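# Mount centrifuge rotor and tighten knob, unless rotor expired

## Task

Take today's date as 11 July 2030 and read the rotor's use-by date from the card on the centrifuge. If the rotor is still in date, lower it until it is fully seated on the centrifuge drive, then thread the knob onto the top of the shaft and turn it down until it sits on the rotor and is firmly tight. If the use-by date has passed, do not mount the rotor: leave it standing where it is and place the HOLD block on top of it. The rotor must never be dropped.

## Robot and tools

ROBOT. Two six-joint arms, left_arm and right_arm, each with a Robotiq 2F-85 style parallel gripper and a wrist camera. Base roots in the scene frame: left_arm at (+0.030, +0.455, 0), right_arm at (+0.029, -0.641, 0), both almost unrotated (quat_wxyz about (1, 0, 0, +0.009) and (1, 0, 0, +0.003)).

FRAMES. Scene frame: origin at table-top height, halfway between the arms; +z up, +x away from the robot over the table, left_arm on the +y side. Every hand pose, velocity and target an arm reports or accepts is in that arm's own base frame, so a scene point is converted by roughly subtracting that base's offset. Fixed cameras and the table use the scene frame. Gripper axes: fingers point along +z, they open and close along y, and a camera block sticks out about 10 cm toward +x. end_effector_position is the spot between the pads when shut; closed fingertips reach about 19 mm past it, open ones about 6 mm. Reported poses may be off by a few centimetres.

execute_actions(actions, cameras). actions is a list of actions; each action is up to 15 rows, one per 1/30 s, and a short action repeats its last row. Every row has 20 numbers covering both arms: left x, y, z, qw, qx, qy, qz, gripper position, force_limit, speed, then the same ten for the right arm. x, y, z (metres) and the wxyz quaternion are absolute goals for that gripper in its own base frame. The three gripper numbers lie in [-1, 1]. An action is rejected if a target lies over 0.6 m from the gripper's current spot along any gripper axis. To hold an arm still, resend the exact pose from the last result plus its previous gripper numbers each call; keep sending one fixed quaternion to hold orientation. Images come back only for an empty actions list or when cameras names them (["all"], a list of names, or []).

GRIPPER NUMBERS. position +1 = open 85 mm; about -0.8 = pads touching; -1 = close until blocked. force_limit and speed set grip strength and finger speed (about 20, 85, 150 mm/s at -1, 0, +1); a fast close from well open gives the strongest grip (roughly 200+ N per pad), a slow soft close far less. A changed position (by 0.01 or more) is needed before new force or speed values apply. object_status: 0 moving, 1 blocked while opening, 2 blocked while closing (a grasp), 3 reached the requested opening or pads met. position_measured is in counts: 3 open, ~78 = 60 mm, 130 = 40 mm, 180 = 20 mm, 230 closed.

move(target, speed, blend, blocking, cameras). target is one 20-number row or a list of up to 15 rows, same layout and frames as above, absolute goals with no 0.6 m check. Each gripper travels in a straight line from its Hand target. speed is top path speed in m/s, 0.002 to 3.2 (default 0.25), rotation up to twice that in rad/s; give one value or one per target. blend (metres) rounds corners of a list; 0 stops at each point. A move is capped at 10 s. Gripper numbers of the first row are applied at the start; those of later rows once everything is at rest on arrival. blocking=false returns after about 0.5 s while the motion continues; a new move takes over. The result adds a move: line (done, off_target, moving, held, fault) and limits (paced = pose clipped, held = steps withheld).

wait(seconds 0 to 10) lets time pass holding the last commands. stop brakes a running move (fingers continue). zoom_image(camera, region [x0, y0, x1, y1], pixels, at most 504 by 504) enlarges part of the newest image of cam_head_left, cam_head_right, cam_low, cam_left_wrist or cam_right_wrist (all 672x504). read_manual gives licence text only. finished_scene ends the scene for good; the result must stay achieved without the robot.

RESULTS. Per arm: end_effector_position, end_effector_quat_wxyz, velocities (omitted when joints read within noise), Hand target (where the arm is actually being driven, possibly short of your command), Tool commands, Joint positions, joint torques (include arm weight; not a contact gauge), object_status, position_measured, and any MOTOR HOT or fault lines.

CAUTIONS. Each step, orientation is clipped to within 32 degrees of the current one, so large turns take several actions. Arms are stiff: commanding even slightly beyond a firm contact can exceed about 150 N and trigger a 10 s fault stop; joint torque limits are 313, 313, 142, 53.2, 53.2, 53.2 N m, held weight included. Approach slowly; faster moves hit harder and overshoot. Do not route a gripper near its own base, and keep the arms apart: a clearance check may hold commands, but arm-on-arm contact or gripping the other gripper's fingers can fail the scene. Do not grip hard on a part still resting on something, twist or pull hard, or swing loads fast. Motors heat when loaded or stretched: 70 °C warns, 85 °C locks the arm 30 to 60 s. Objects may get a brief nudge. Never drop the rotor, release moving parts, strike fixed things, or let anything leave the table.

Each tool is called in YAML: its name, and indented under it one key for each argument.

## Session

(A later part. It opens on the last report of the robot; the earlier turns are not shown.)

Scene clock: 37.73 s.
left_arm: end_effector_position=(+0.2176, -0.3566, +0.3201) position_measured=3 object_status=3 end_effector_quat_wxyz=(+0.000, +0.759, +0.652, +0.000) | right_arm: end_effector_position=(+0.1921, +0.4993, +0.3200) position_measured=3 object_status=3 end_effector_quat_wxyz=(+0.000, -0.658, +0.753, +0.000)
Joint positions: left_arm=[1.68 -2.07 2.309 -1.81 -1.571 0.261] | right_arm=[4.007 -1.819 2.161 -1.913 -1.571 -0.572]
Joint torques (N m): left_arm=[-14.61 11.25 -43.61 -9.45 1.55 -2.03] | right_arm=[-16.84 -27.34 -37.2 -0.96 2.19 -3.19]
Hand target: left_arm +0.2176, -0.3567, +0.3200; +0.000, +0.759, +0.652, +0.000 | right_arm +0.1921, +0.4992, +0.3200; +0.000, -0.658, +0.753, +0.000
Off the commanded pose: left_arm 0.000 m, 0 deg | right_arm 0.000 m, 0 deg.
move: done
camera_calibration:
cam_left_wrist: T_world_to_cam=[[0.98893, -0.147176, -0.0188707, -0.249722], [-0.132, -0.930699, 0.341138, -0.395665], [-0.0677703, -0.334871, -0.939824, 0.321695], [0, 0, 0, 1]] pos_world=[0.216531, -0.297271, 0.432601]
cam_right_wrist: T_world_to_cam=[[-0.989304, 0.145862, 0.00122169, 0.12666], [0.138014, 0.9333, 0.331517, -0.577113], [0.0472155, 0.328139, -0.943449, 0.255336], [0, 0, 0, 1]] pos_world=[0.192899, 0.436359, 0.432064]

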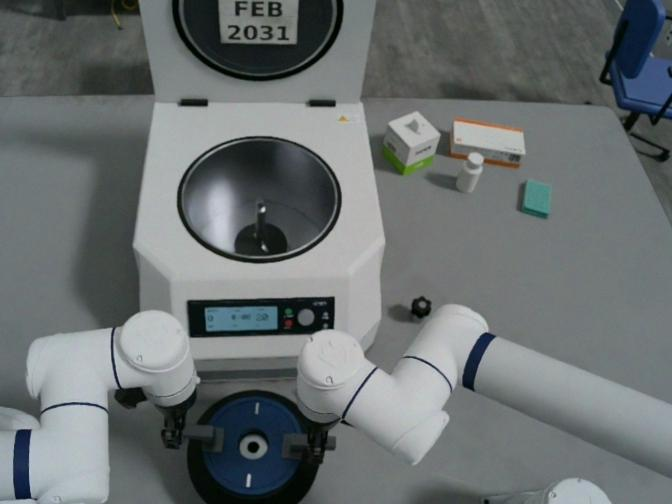

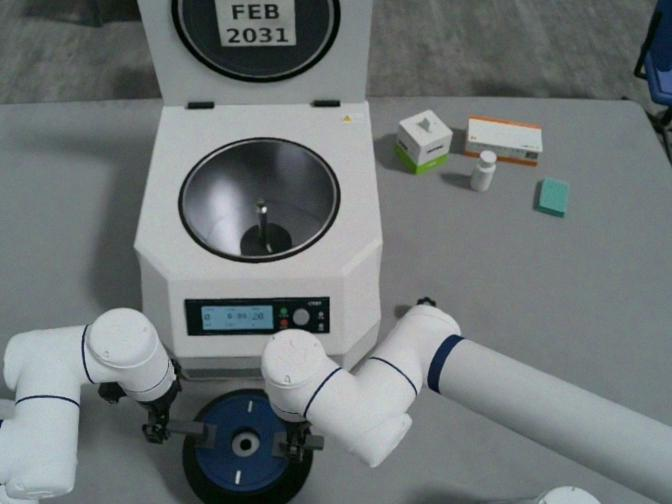

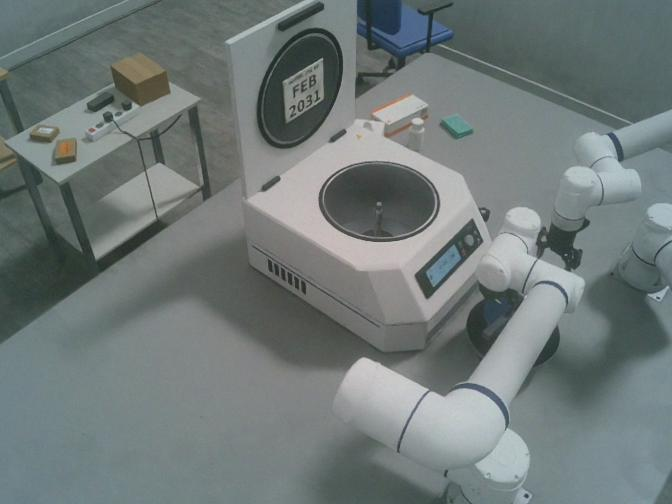

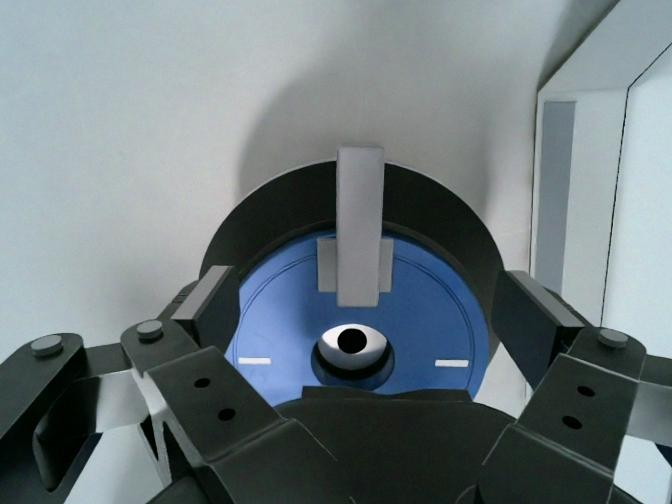

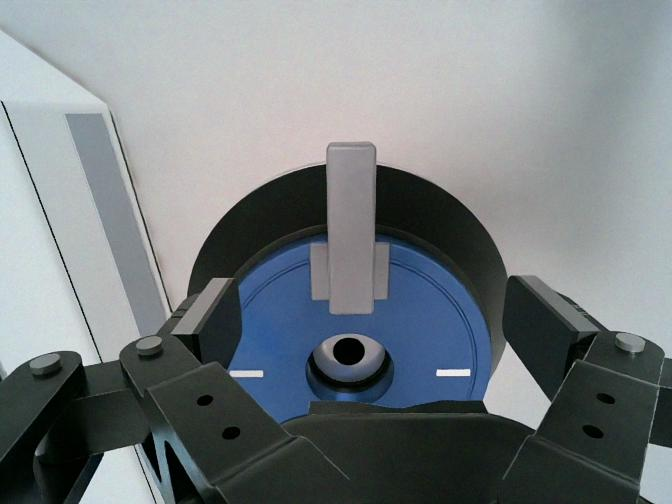

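zoom_image:
  camera: "cam_head_left"
  region: [110, 360, 260, 504]

zoom_image:
  camera: "cam_head_left"
  region: [240, 360, 390, 504]

zoom_image:
  camera: "cam_low"
  region: [470, 190, 620, 380]

zoom_image:
  camera: "cam_head_right"
  region: [90, 350, 250, 504]

Scaled by 3.360.

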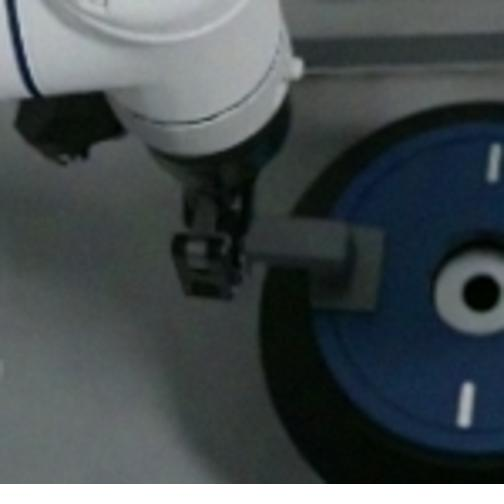

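Scaled by 3.360.

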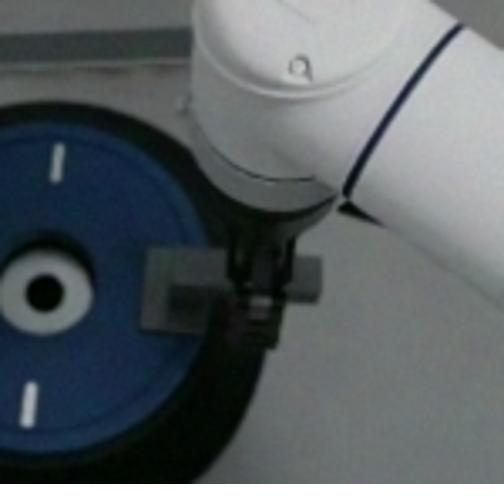

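Scaled by 2.653.

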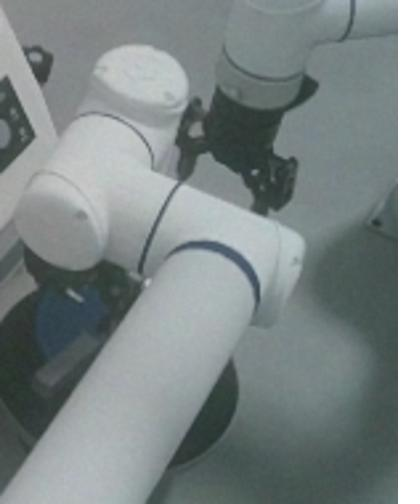

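Scaled by 3.150.

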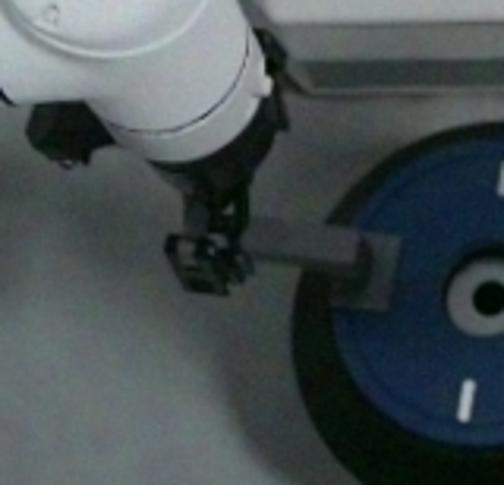

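zoom_image:
  camera: "cam_left_wrist"
  region: [225, 335, 285, 385]

zoom_image:
  camera: "cam_left_wrist"
  region: [420, 335, 480, 385]

zoom_image:
  camera: "cam_right_wrist"
  region: [215, 350, 275, 400]

zoom_image:
  camera: "cam_right_wrist"
  region: [425, 350, 485, 400]

zoom_image:
  camera: "cam_left_wrist"
  region: [310, 130, 410, 320]

zoom_image:
  camera: "cam_right_wrist"
  region: [300, 130, 400, 320]

Scaled by 8.400.

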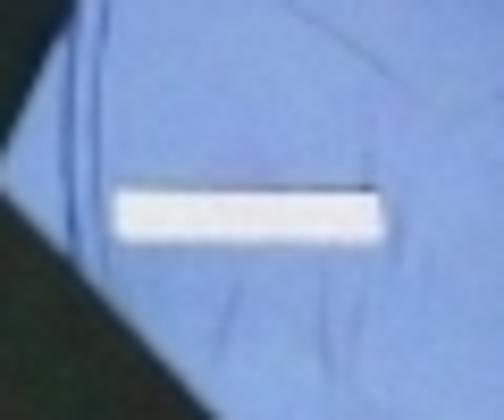

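Scaled by 8.400.

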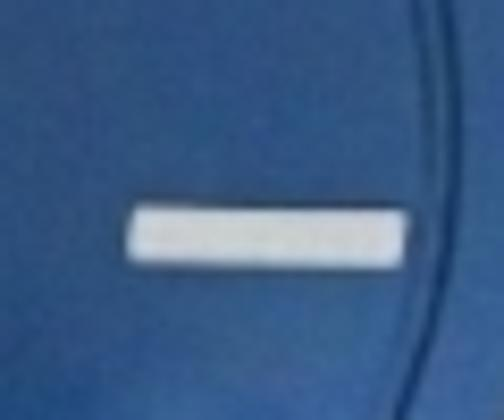

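Scaled by 8.400.

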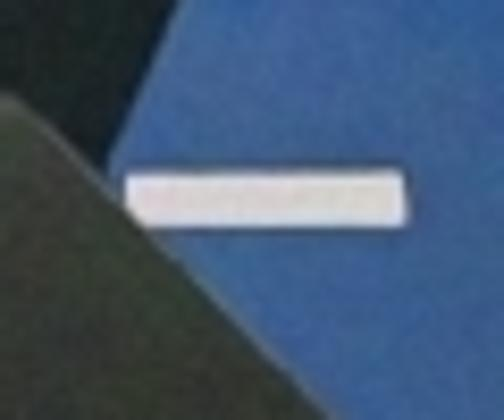

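Scaled by 8.400.

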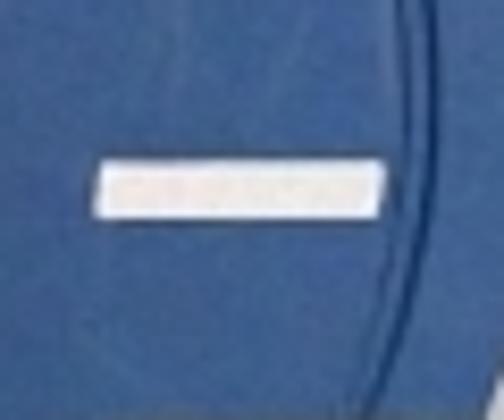

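Scaled by 2.653.

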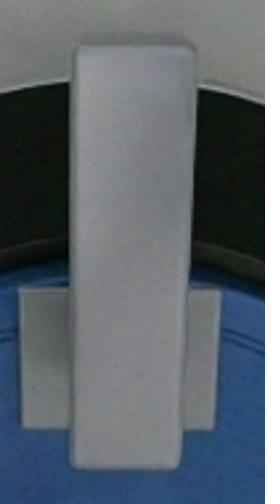

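Scaled by 2.653.

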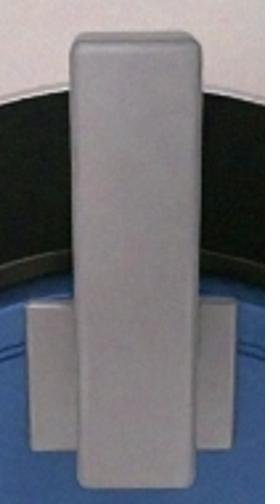

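move:
  target:
    - [0.2176, -0.3567, 0.265, 0, 0.7586, 0.6516, 0, 1, 1, 1, 0.1921, 0.4992, 0.265, 0, -0.6583, 0.7528, 0, 1, 1, 1]
  speed: 0.15
  cameras: ["cam_left_wrist", "cam_right_wrist", "cam_head_left"]

zoom_image:
  camera: "cam_left_wrist"
  region: [200, 330, 500, 430]

zoom_image:
  camera: "cam_right_wrist"
  region: [200, 330, 500, 430]

zoom_image:
  camera: "cam_left_wrist"
  region: [200, 90, 540, 350]

zoom_image:
  camera: "cam_right_wrist"
  region: [200, 90, 540, 350]

Scene clock: 41.27 s.
left_arm: end_effector_position=(+0.2176, -0.3567, +0.2651) position_measured=3 object_status=3 end_effector_quat_wxyz=(+0.000, +0.759, +0.652, +0.000) | right_arm: end_effector_position=(+0.1921, +0.4992, +0.2651) position_measured=3 object_status=3 end_effector_quat_wxyz=(+0.000, -0.658, +0.753, +0.000)
Joint positions: left_arm=[1.68 -2.033 2.392 -1.93 -1.571 0.26] | right_arm=[4.007 -1.777 2.234 -2.028 -1.571 -0.572]
Joint torques (N m): left_arm=[14.18 9.75 -42.6 -9.68 -0.76 3.44] | right_arm=[4.48 -7.9 -35.09 -2.84 1.66 1.37]
Hand target: left_arm +0.2176, -0.3567, +0.2650; +0.000, +0.759, +0.652, +0.000 | right_arm +0.1921, +0.4992, +0.2650; +0.000, -0.658, +0.753, +0.000
Off the commanded pose: left_arm 0.000 m, 0 deg | right_arm 0.000 m, 0 deg.
move: done
camera_calibration:
cam_left_wrist: T_world_to_cam=[[0.988916, -0.147272, -0.0188499, -0.250707], [-0.132104, -0.930716, 0.341053, -0.376992], [-0.0677716, -0.334782, -0.939855, 0.270097], [0, 0, 0, 1]] pos_world=[0.216431, -0.297371, 0.377701]
cam_right_wrist: T_world_to_cam=[[-0.989322, 0.145738, 0.00128284, 0.126875], [0.137918, 0.933319, 0.331502, -0.558817], [0.0471151, 0.32814, -0.943454, 0.20359], [0, 0, 0, 1]] pos_world=[0.192999, 0.436259, 0.377164]
Images, in order (width x height): cam_head_left 672x504, cam_left_wrist 672x504, cam_right_wrist 672x504.

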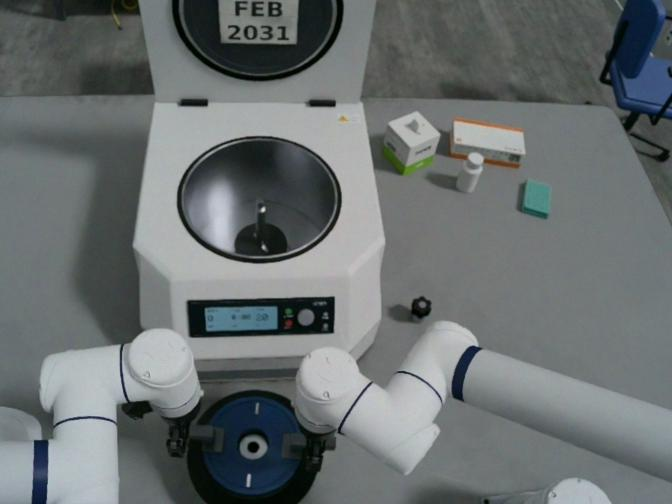

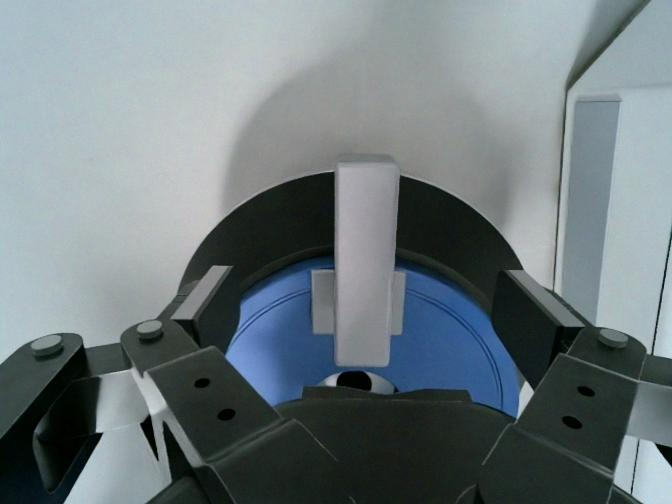

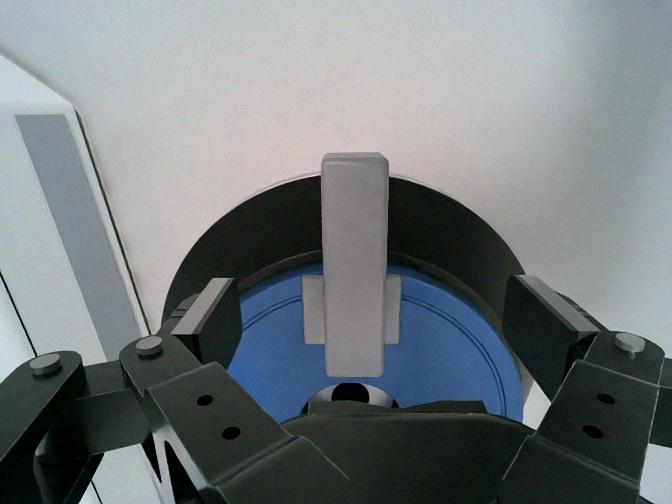

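Scaled by 1.680.

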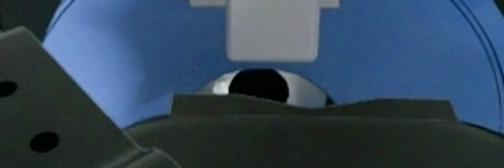

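Scaled by 1.680.

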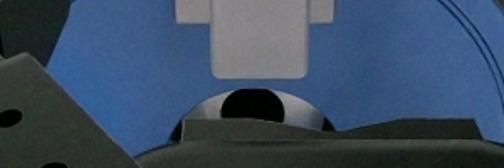

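Scaled by 1.482.

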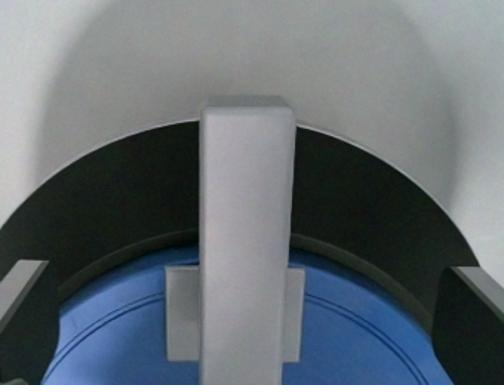

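Scaled by 1.482.

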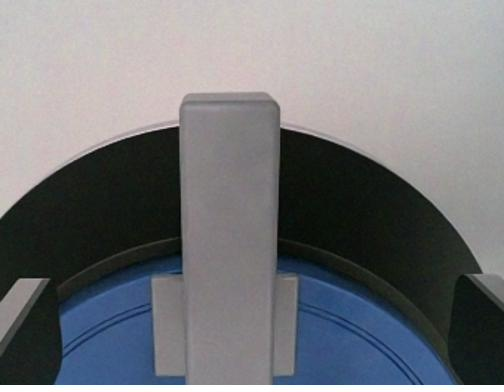

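zoom_image:
  camera: "cam_left_wrist"
  region: [315, 145, 415, 245]

zoom_image:
  camera: "cam_left_wrist"
  region: [315, 285, 415, 385]

zoom_image:
  camera: "cam_right_wrist"
  region: [305, 140, 405, 240]

zoom_image:
  camera: "cam_right_wrist"
  region: [305, 285, 405, 385]

zoom_image:
  camera: "cam_head_left"
  region: [110, 390, 230, 504]

Scaled by 5.040.

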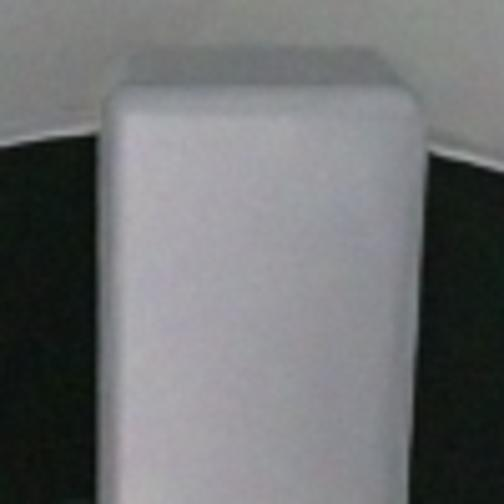

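Scaled by 5.040.

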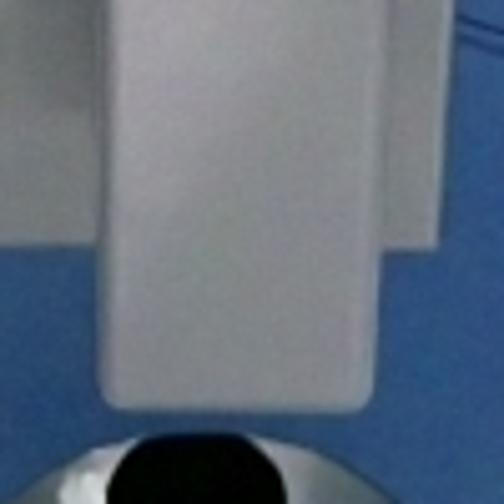

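Scaled by 5.040.

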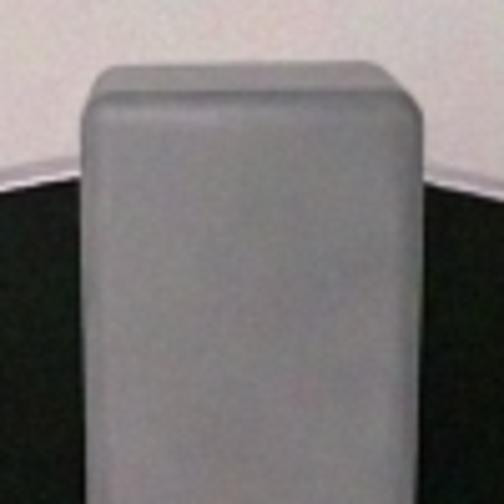

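Scaled by 5.040.

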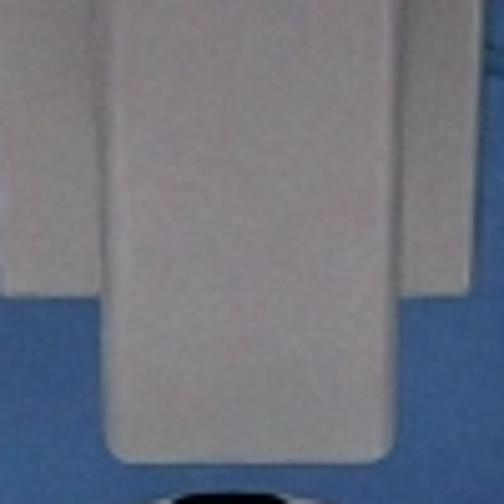

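Scaled by 4.200.

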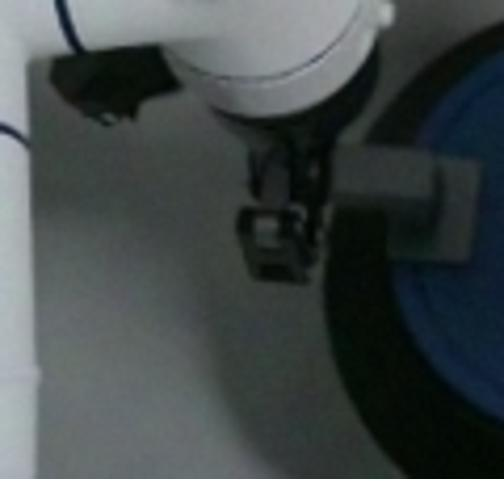

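move:
  target:
    - [0.2182, -0.3568, 0.217, 0, 0.7586, 0.6516, 0, 1, 1, 1, 0.1964, 0.4986, 0.220, 0, -0.6583, 0.7528, 0, 1, 1, 1]
  speed: 0.08
  cameras: ["cam_left_wrist", "cam_right_wrist", "cam_head_left", "cam_low"]

zoom_image:
  camera: "cam_left_wrist"
  region: [200, 120, 540, 400]

zoom_image:
  camera: "cam_right_wrist"
  region: [200, 120, 540, 400]

zoom_image:
  camera: "cam_head_left"
  region: [110, 370, 380, 504]

zoom_image:
  camera: "cam_low"
  region: [460, 220, 620, 380]

Scene clock: 46.97 s.
left_arm: end_effector_position=(+0.2182, -0.3568, +0.2171) position_measured=3 object_status=3 end_effector_quat_wxyz=(+0.000, +0.759, +0.652, +0.000) | right_arm: end_effector_position=(+0.1964, +0.4986, +0.2201) position_measured=3 object_status=3 end_effector_quat_wxyz=(+0.000, -0.658, +0.753, +0.000)
Joint positions: left_arm=[1.681 -1.984 2.46 -2.046 -1.571 0.262] | right_arm=[4 -1.729 2.287 -2.129 -1.571 -0.579]
Joint torques (N m): left_arm=[15 3.47 -39.46 -9.62 0.87 3.24] | right_arm=[-15.96 -9.78 -31.58 -3.37 -1.75 -3.34]
Hand target: left_arm +0.2182, -0.3568, +0.2170; +0.000, +0.759, +0.652, +0.000 | right_arm +0.1964, +0.4986, +0.2200; +0.000, -0.658, +0.753, +0.000
Off the commanded pose: left_arm 0.000 m, 0 deg | right_arm 0.000 m, 0 deg.
move: done
camera_calibration:
cam_left_wrist: T_world_to_cam=[[0.98893, -0.147176, -0.0188707, -0.252187], [-0.132, -0.930699, 0.341138, -0.360682], [-0.0677703, -0.334871, -0.939824, 0.224954], [0, 0, 0, 1]] pos_world=[0.217031, -0.297471, 0.329701]
cam_right_wrist: T_world_to_cam=[[-0.989304, 0.145862, 0.00122169, 0.131138], [0.138014, 0.9333, 0.331517, -0.543934], [0.0472155, 0.328139, -0.943449, 0.161112], [0, 0, 0, 1]] pos_world=[0.197199, 0.435659, 0.332164]
Images, in order (width x height): cam_head_left 672x504, cam_low 672x504, cam_left_wrist 672x504, cam_right_wrist 672x504.

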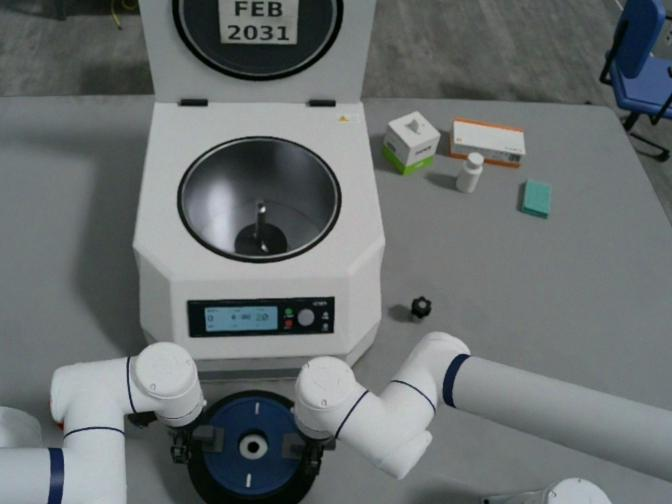

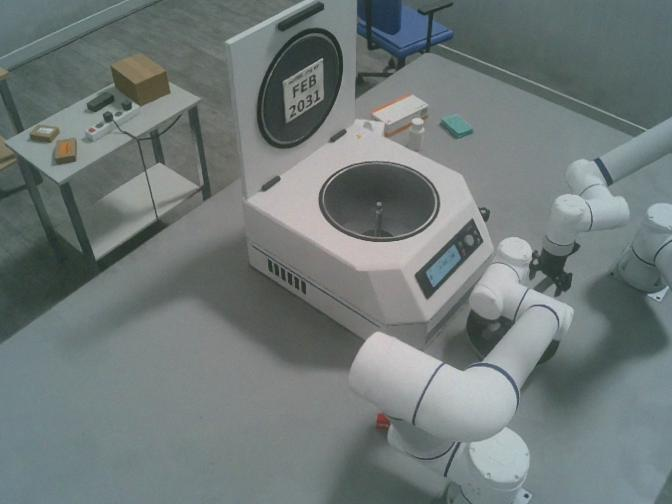

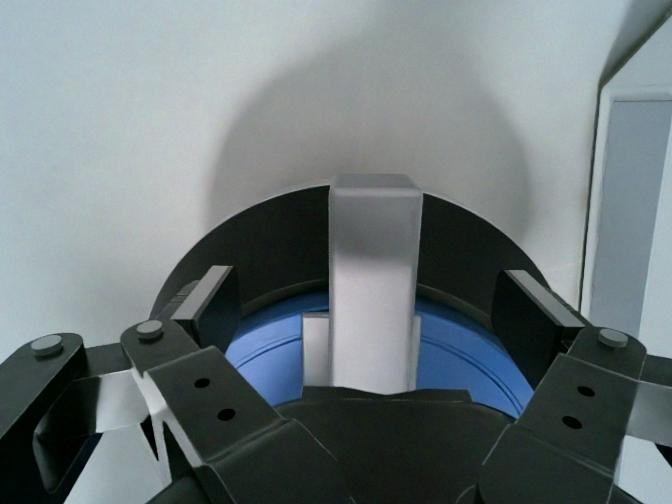

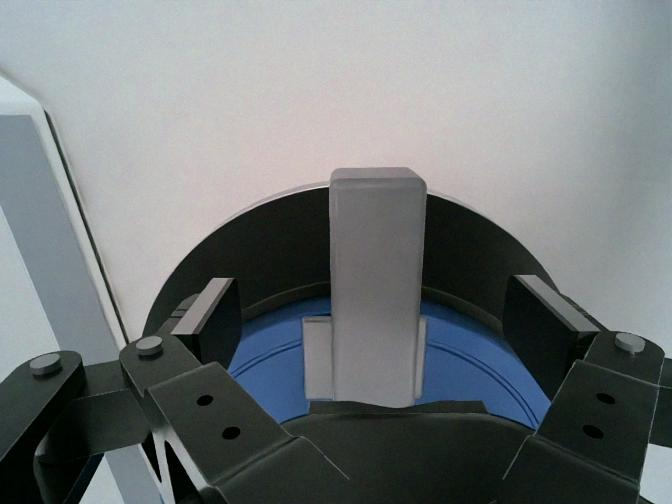

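Scaled by 1.482.

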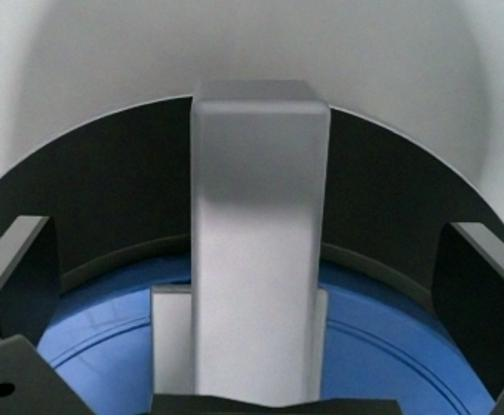

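Scaled by 1.482.

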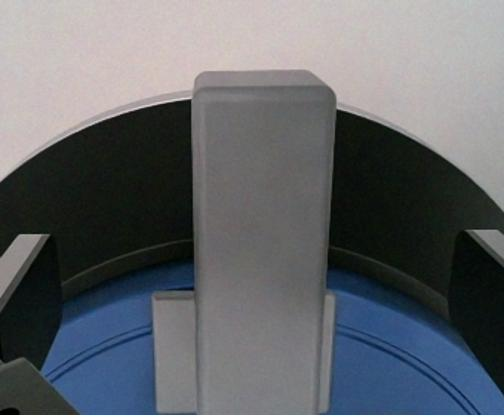

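Scaled by 1.867.

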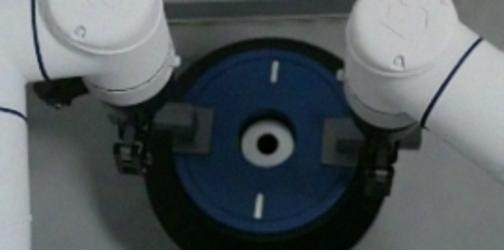

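Scaled by 3.150.

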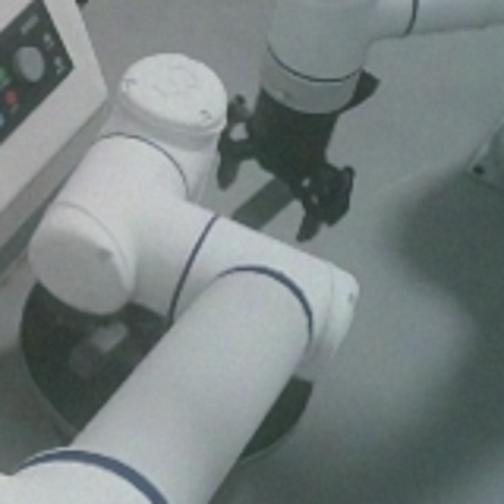

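move:
  target:
    - [0.2182, -0.3568, 0.213, 0, 0.7586, 0.6516, 0, 1, 0.1, -1, 0.1964, 0.4986, 0.2145, 0, -0.6583, 0.7528, 0, 1, 0.1, -1]
    - [0.2182, -0.3568, 0.213, 0, 0.7586, 0.6516, 0, -1, 0.1, -1, 0.1964, 0.4986, 0.2145, 0, -0.6583, 0.7528, 0, -1, 0.1, -1]
  speed: 0.05
  cameras: ["cam_left_wrist", "cam_right_wrist", "cam_head_left"]

Scene clock: 52.00 s.
left_arm: end_effector_position=(+0.2182, -0.3568, +0.2130) position_measured=172 object_status=0 end_effector_quat_wxyz=(+0.000, +0.759, +0.652, +0.000) | right_arm: end_effector_position=(+0.1964, +0.4986, +0.2145) position_measured=172 object_status=0 end_effector_quat_wxyz=(+0.000, -0.658, +0.753, +0.000)
Joint positions: left_arm=[1.681 -1.979 2.465 -2.057 -1.571 0.262] | right_arm=[3.999 -1.722 2.293 -2.142 -1.571 -0.579]
Joint torques (N m): left_arm=[1.86 4.7 -39.25 -3.13 -1.18 3.36] | right_arm=[2.35 -12.68 -32.08 -0.53 0.03 -2.34]
Hand target: left_arm +0.2182, -0.3568, +0.2130; +0.000, +0.759, +0.652, +0.000 | right_arm +0.1964, +0.4986, +0.2145; +0.000, -0.658, +0.753, +0.000
Off the commanded pose: left_arm 0.000 m, 0 deg | right_arm 0.000 m, 0 deg.
move: done
camera_calibration:
cam_left_wrist: T_world_to_cam=[[0.988931, -0.147173, -0.0188563, -0.252269], [-0.131996, -0.930668, 0.341226, -0.359303], [-0.0677681, -0.33496, -0.939792, 0.221064], [0, 0, 0, 1]] pos_world=[0.217031, -0.297472, 0.325601]
cam_right_wrist: T_world_to_cam=[[-0.989304, 0.145862, 0.00122169, 0.131244], [0.138014, 0.9333, 0.331517, -0.542092], [0.0472155, 0.328139, -0.943449, 0.155824], [0, 0, 0, 1]] pos_world=[0.197299, 0.435659, 0.326564]
Images, in order (width x height): cam_head_left 672x504, cam_left_wrist 672x504, cam_right_wrist 672x504.

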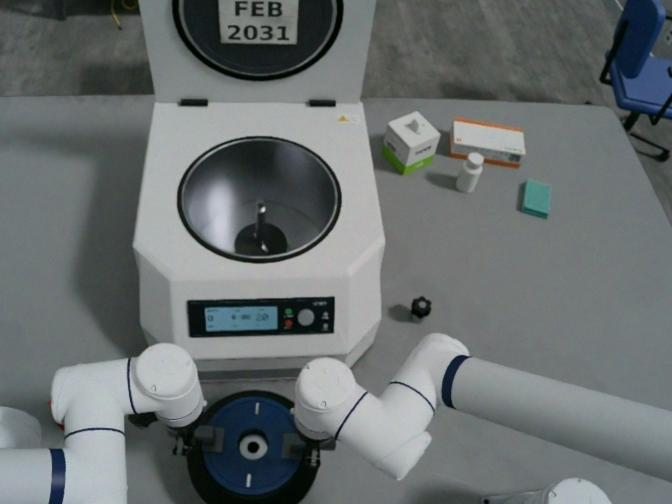

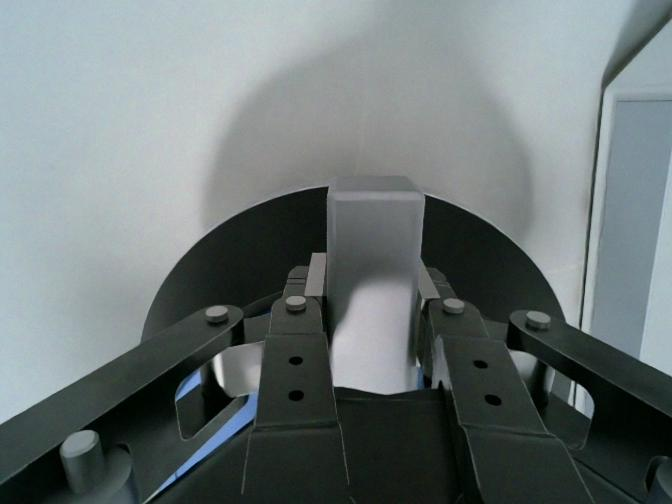

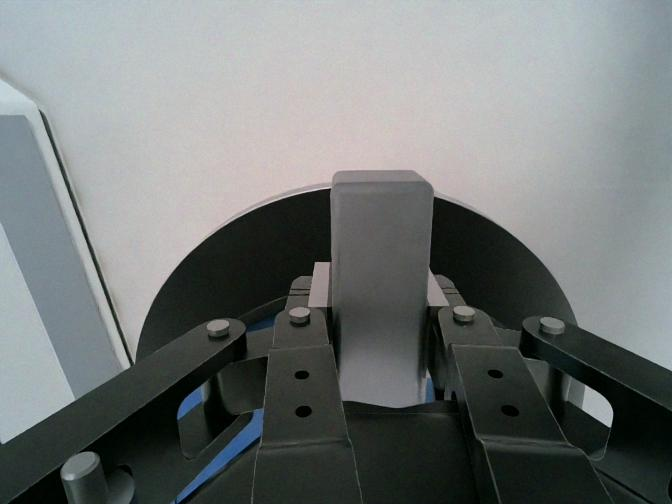

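wait:
  seconds: 0.5
  cameras: ["cam_left_wrist", "cam_right_wrist"]

zoom_image:
  camera: "cam_left_wrist"
  region: [250, 150, 500, 420]

zoom_image:
  camera: "cam_right_wrist"
  region: [250, 150, 500, 420]

Scene clock: 52.63 s.
left_arm: end_effector_position=(+0.2182, -0.3568, +0.2130) position_measured=172 object_status=2 end_effector_quat_wxyz=(+0.000, +0.759, +0.652, +0.000) | right_arm: end_effector_position=(+0.1964, +0.4986, +0.2145) position_measured=172 object_status=2 end_effector_quat_wxyz=(+0.000, -0.658, +0.753, +0.000)
Joint positions: left_arm=[1.681 -1.979 2.465 -2.057 -1.571 0.262] | right_arm=[4 -1.722 2.293 -2.142 -1.571 -0.579]
Joint torques (N m): left_arm=[-15.08 3.54 -39.6 -1.92 -1.02 3.23] | right_arm=[14.55 -12.96 -31.41 -0.02 0.84 -2.77]
Hand target: left_arm +0.2182, -0.3568, +0.2130; +0.000, +0.759, +0.652, +0.000 | right_arm +0.1964, +0.4986, +0.2145; +0.000, -0.658, +0.753, +0.000
Tool commands: left_gripper/position=-1.0 left_gripper/force_limit=+0.1 left_gripper/speed=-1.0 right_gripper/position=-1.0 right_gripper/force_limit=+0.1 right_gripper/speed=-1.0
Off the commanded pose: left_arm 0.000 m, 0 deg | right_arm 0.000 m, 0 deg.
wait: 0.50 s; at rest by 0.03 s
camera_calibration:
cam_left_wrist: T_world_to_cam=[[0.98893, -0.147176, -0.0188707, -0.252265], [-0.132, -0.930699, 0.341138, -0.359283], [-0.0677703, -0.334871, -0.939824, 0.221101], [0, 0, 0, 1]] pos_world=[0.217031, -0.297471, 0.325601]
cam_right_wrist: T_world_to_cam=[[-0.989304, 0.145862, 0.00122169, 0.131145], [0.138014, 0.9333, 0.331517, -0.542078], [0.0472155, 0.328139, -0.943449, 0.155829], [0, 0, 0, 1]] pos_world=[0.197199, 0.435659, 0.326564]
Images, in order (width x height): cam_left_wrist 672x504, cam_right_wrist 672x504.

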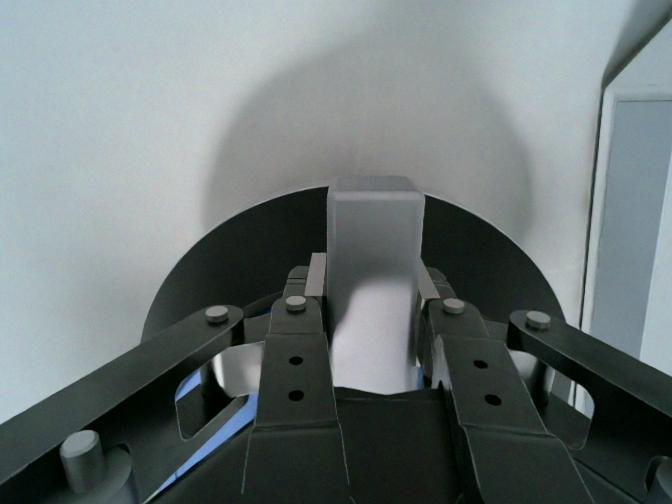

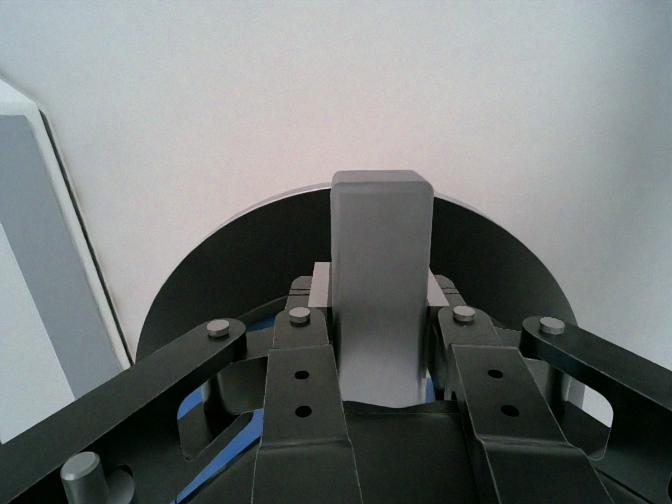

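Scaled by 1.867.

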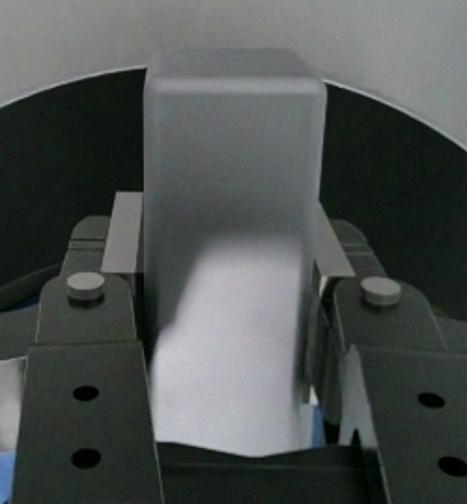

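Scaled by 1.867.

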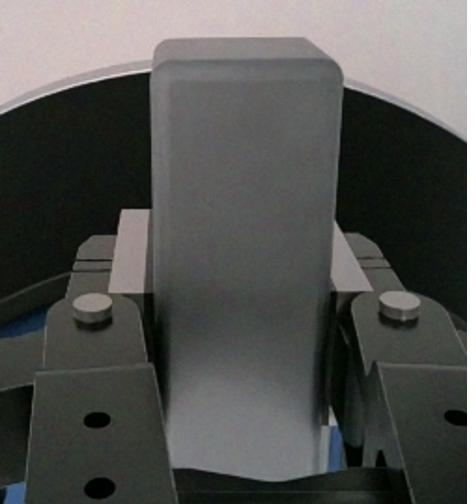

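move:
  target:
    - [0.2182, -0.3568, 0.219, 0, 0.7586, 0.6516, 0, -1, 0.1, -1, 0.1964, 0.4986, 0.2205, 0, -0.6583, 0.7528, 0, -1, 0.1, -1]
  speed: 0.02
  cameras: ["cam_left_wrist", "cam_right_wrist", "cam_low", "cam_head_left"]

Scene clock: 53.57 s.
left_arm: end_effector_position=(+0.2182, -0.3568, +0.2189) position_measured=172 object_status=2 end_effector_quat_wxyz=(+0.000, +0.759, +0.652, +0.000) | right_arm: end_effector_position=(+0.1964, +0.4986, +0.2204) position_measured=172 object_status=2 end_effector_quat_wxyz=(+0.000, -0.658, +0.753, +0.000)
Joint positions: left_arm=[1.681 -1.986 2.457 -2.042 -1.571 0.262] | right_arm=[4 -1.729 2.287 -2.129 -1.571 -0.579]
Joint torques (N m): left_arm=[21.37 -61.17 -71.04 -0.57 2.45 3.31] | right_arm=[-9.69 -49.04 -58.2 -1.25 -4.55 -2.12]
Hand target: left_arm +0.2182, -0.3568, +0.2190; +0.000, +0.759, +0.652, +0.000 | right_arm +0.1964, +0.4986, +0.2205; +0.000, -0.658, +0.753, +0.000
Off the commanded pose: left_arm 0.000 m, 0 deg | right_arm 0.000 m, 0 deg.
move: done
camera_calibration:
cam_left_wrist: T_world_to_cam=[[0.98891, -0.147306, -0.0189426, -0.252164], [-0.132104, -0.930711, 0.341065, -0.361252], [-0.0678711, -0.33478, -0.939849, 0.226703], [0, 0, 0, 1]] pos_world=[0.217031, -0.297471, 0.331501]
cam_right_wrist: T_world_to_cam=[[-0.989304, 0.145862, 0.00122169, 0.131138], [0.138014, 0.9333, 0.331517, -0.544034], [0.0472155, 0.328139, -0.943449, 0.161395], [0, 0, 0, 1]] pos_world=[0.197199, 0.435659, 0.332464]
Images, in order (width x height): cam_head_left 672x504, cam_low 672x504, cam_left_wrist 672x504, cam_right_wrist 672x504.

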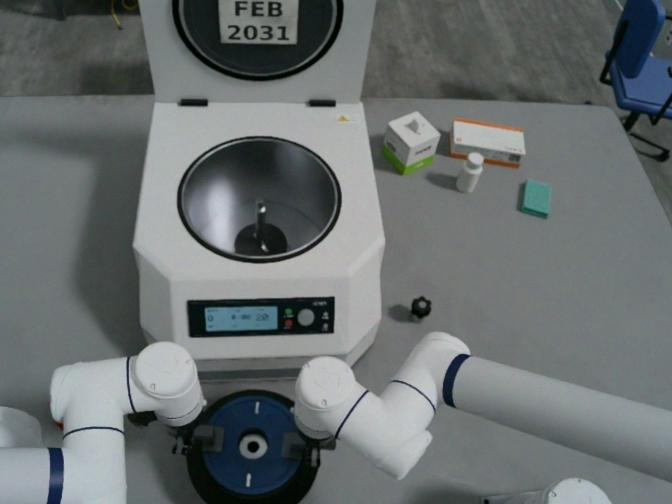

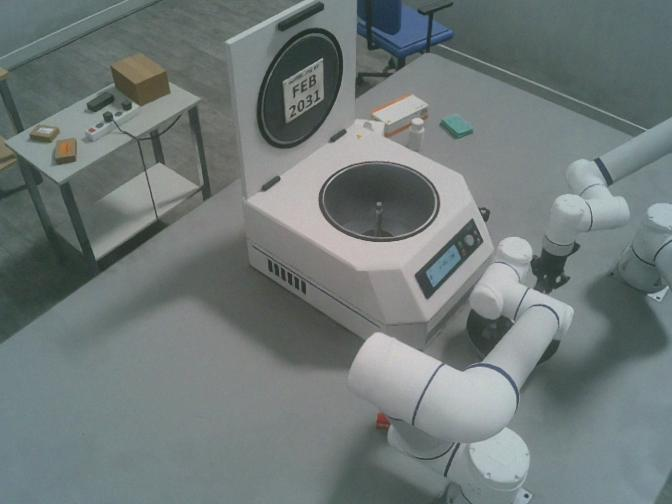

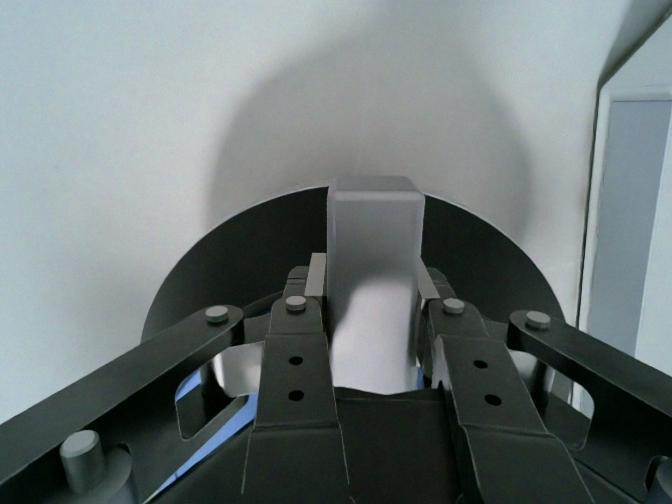

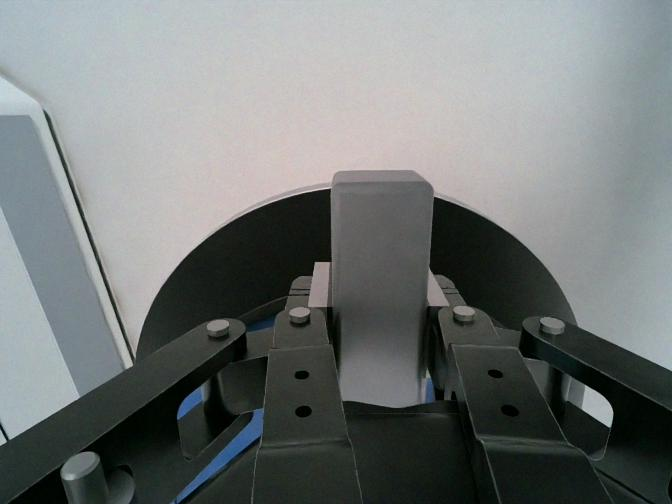

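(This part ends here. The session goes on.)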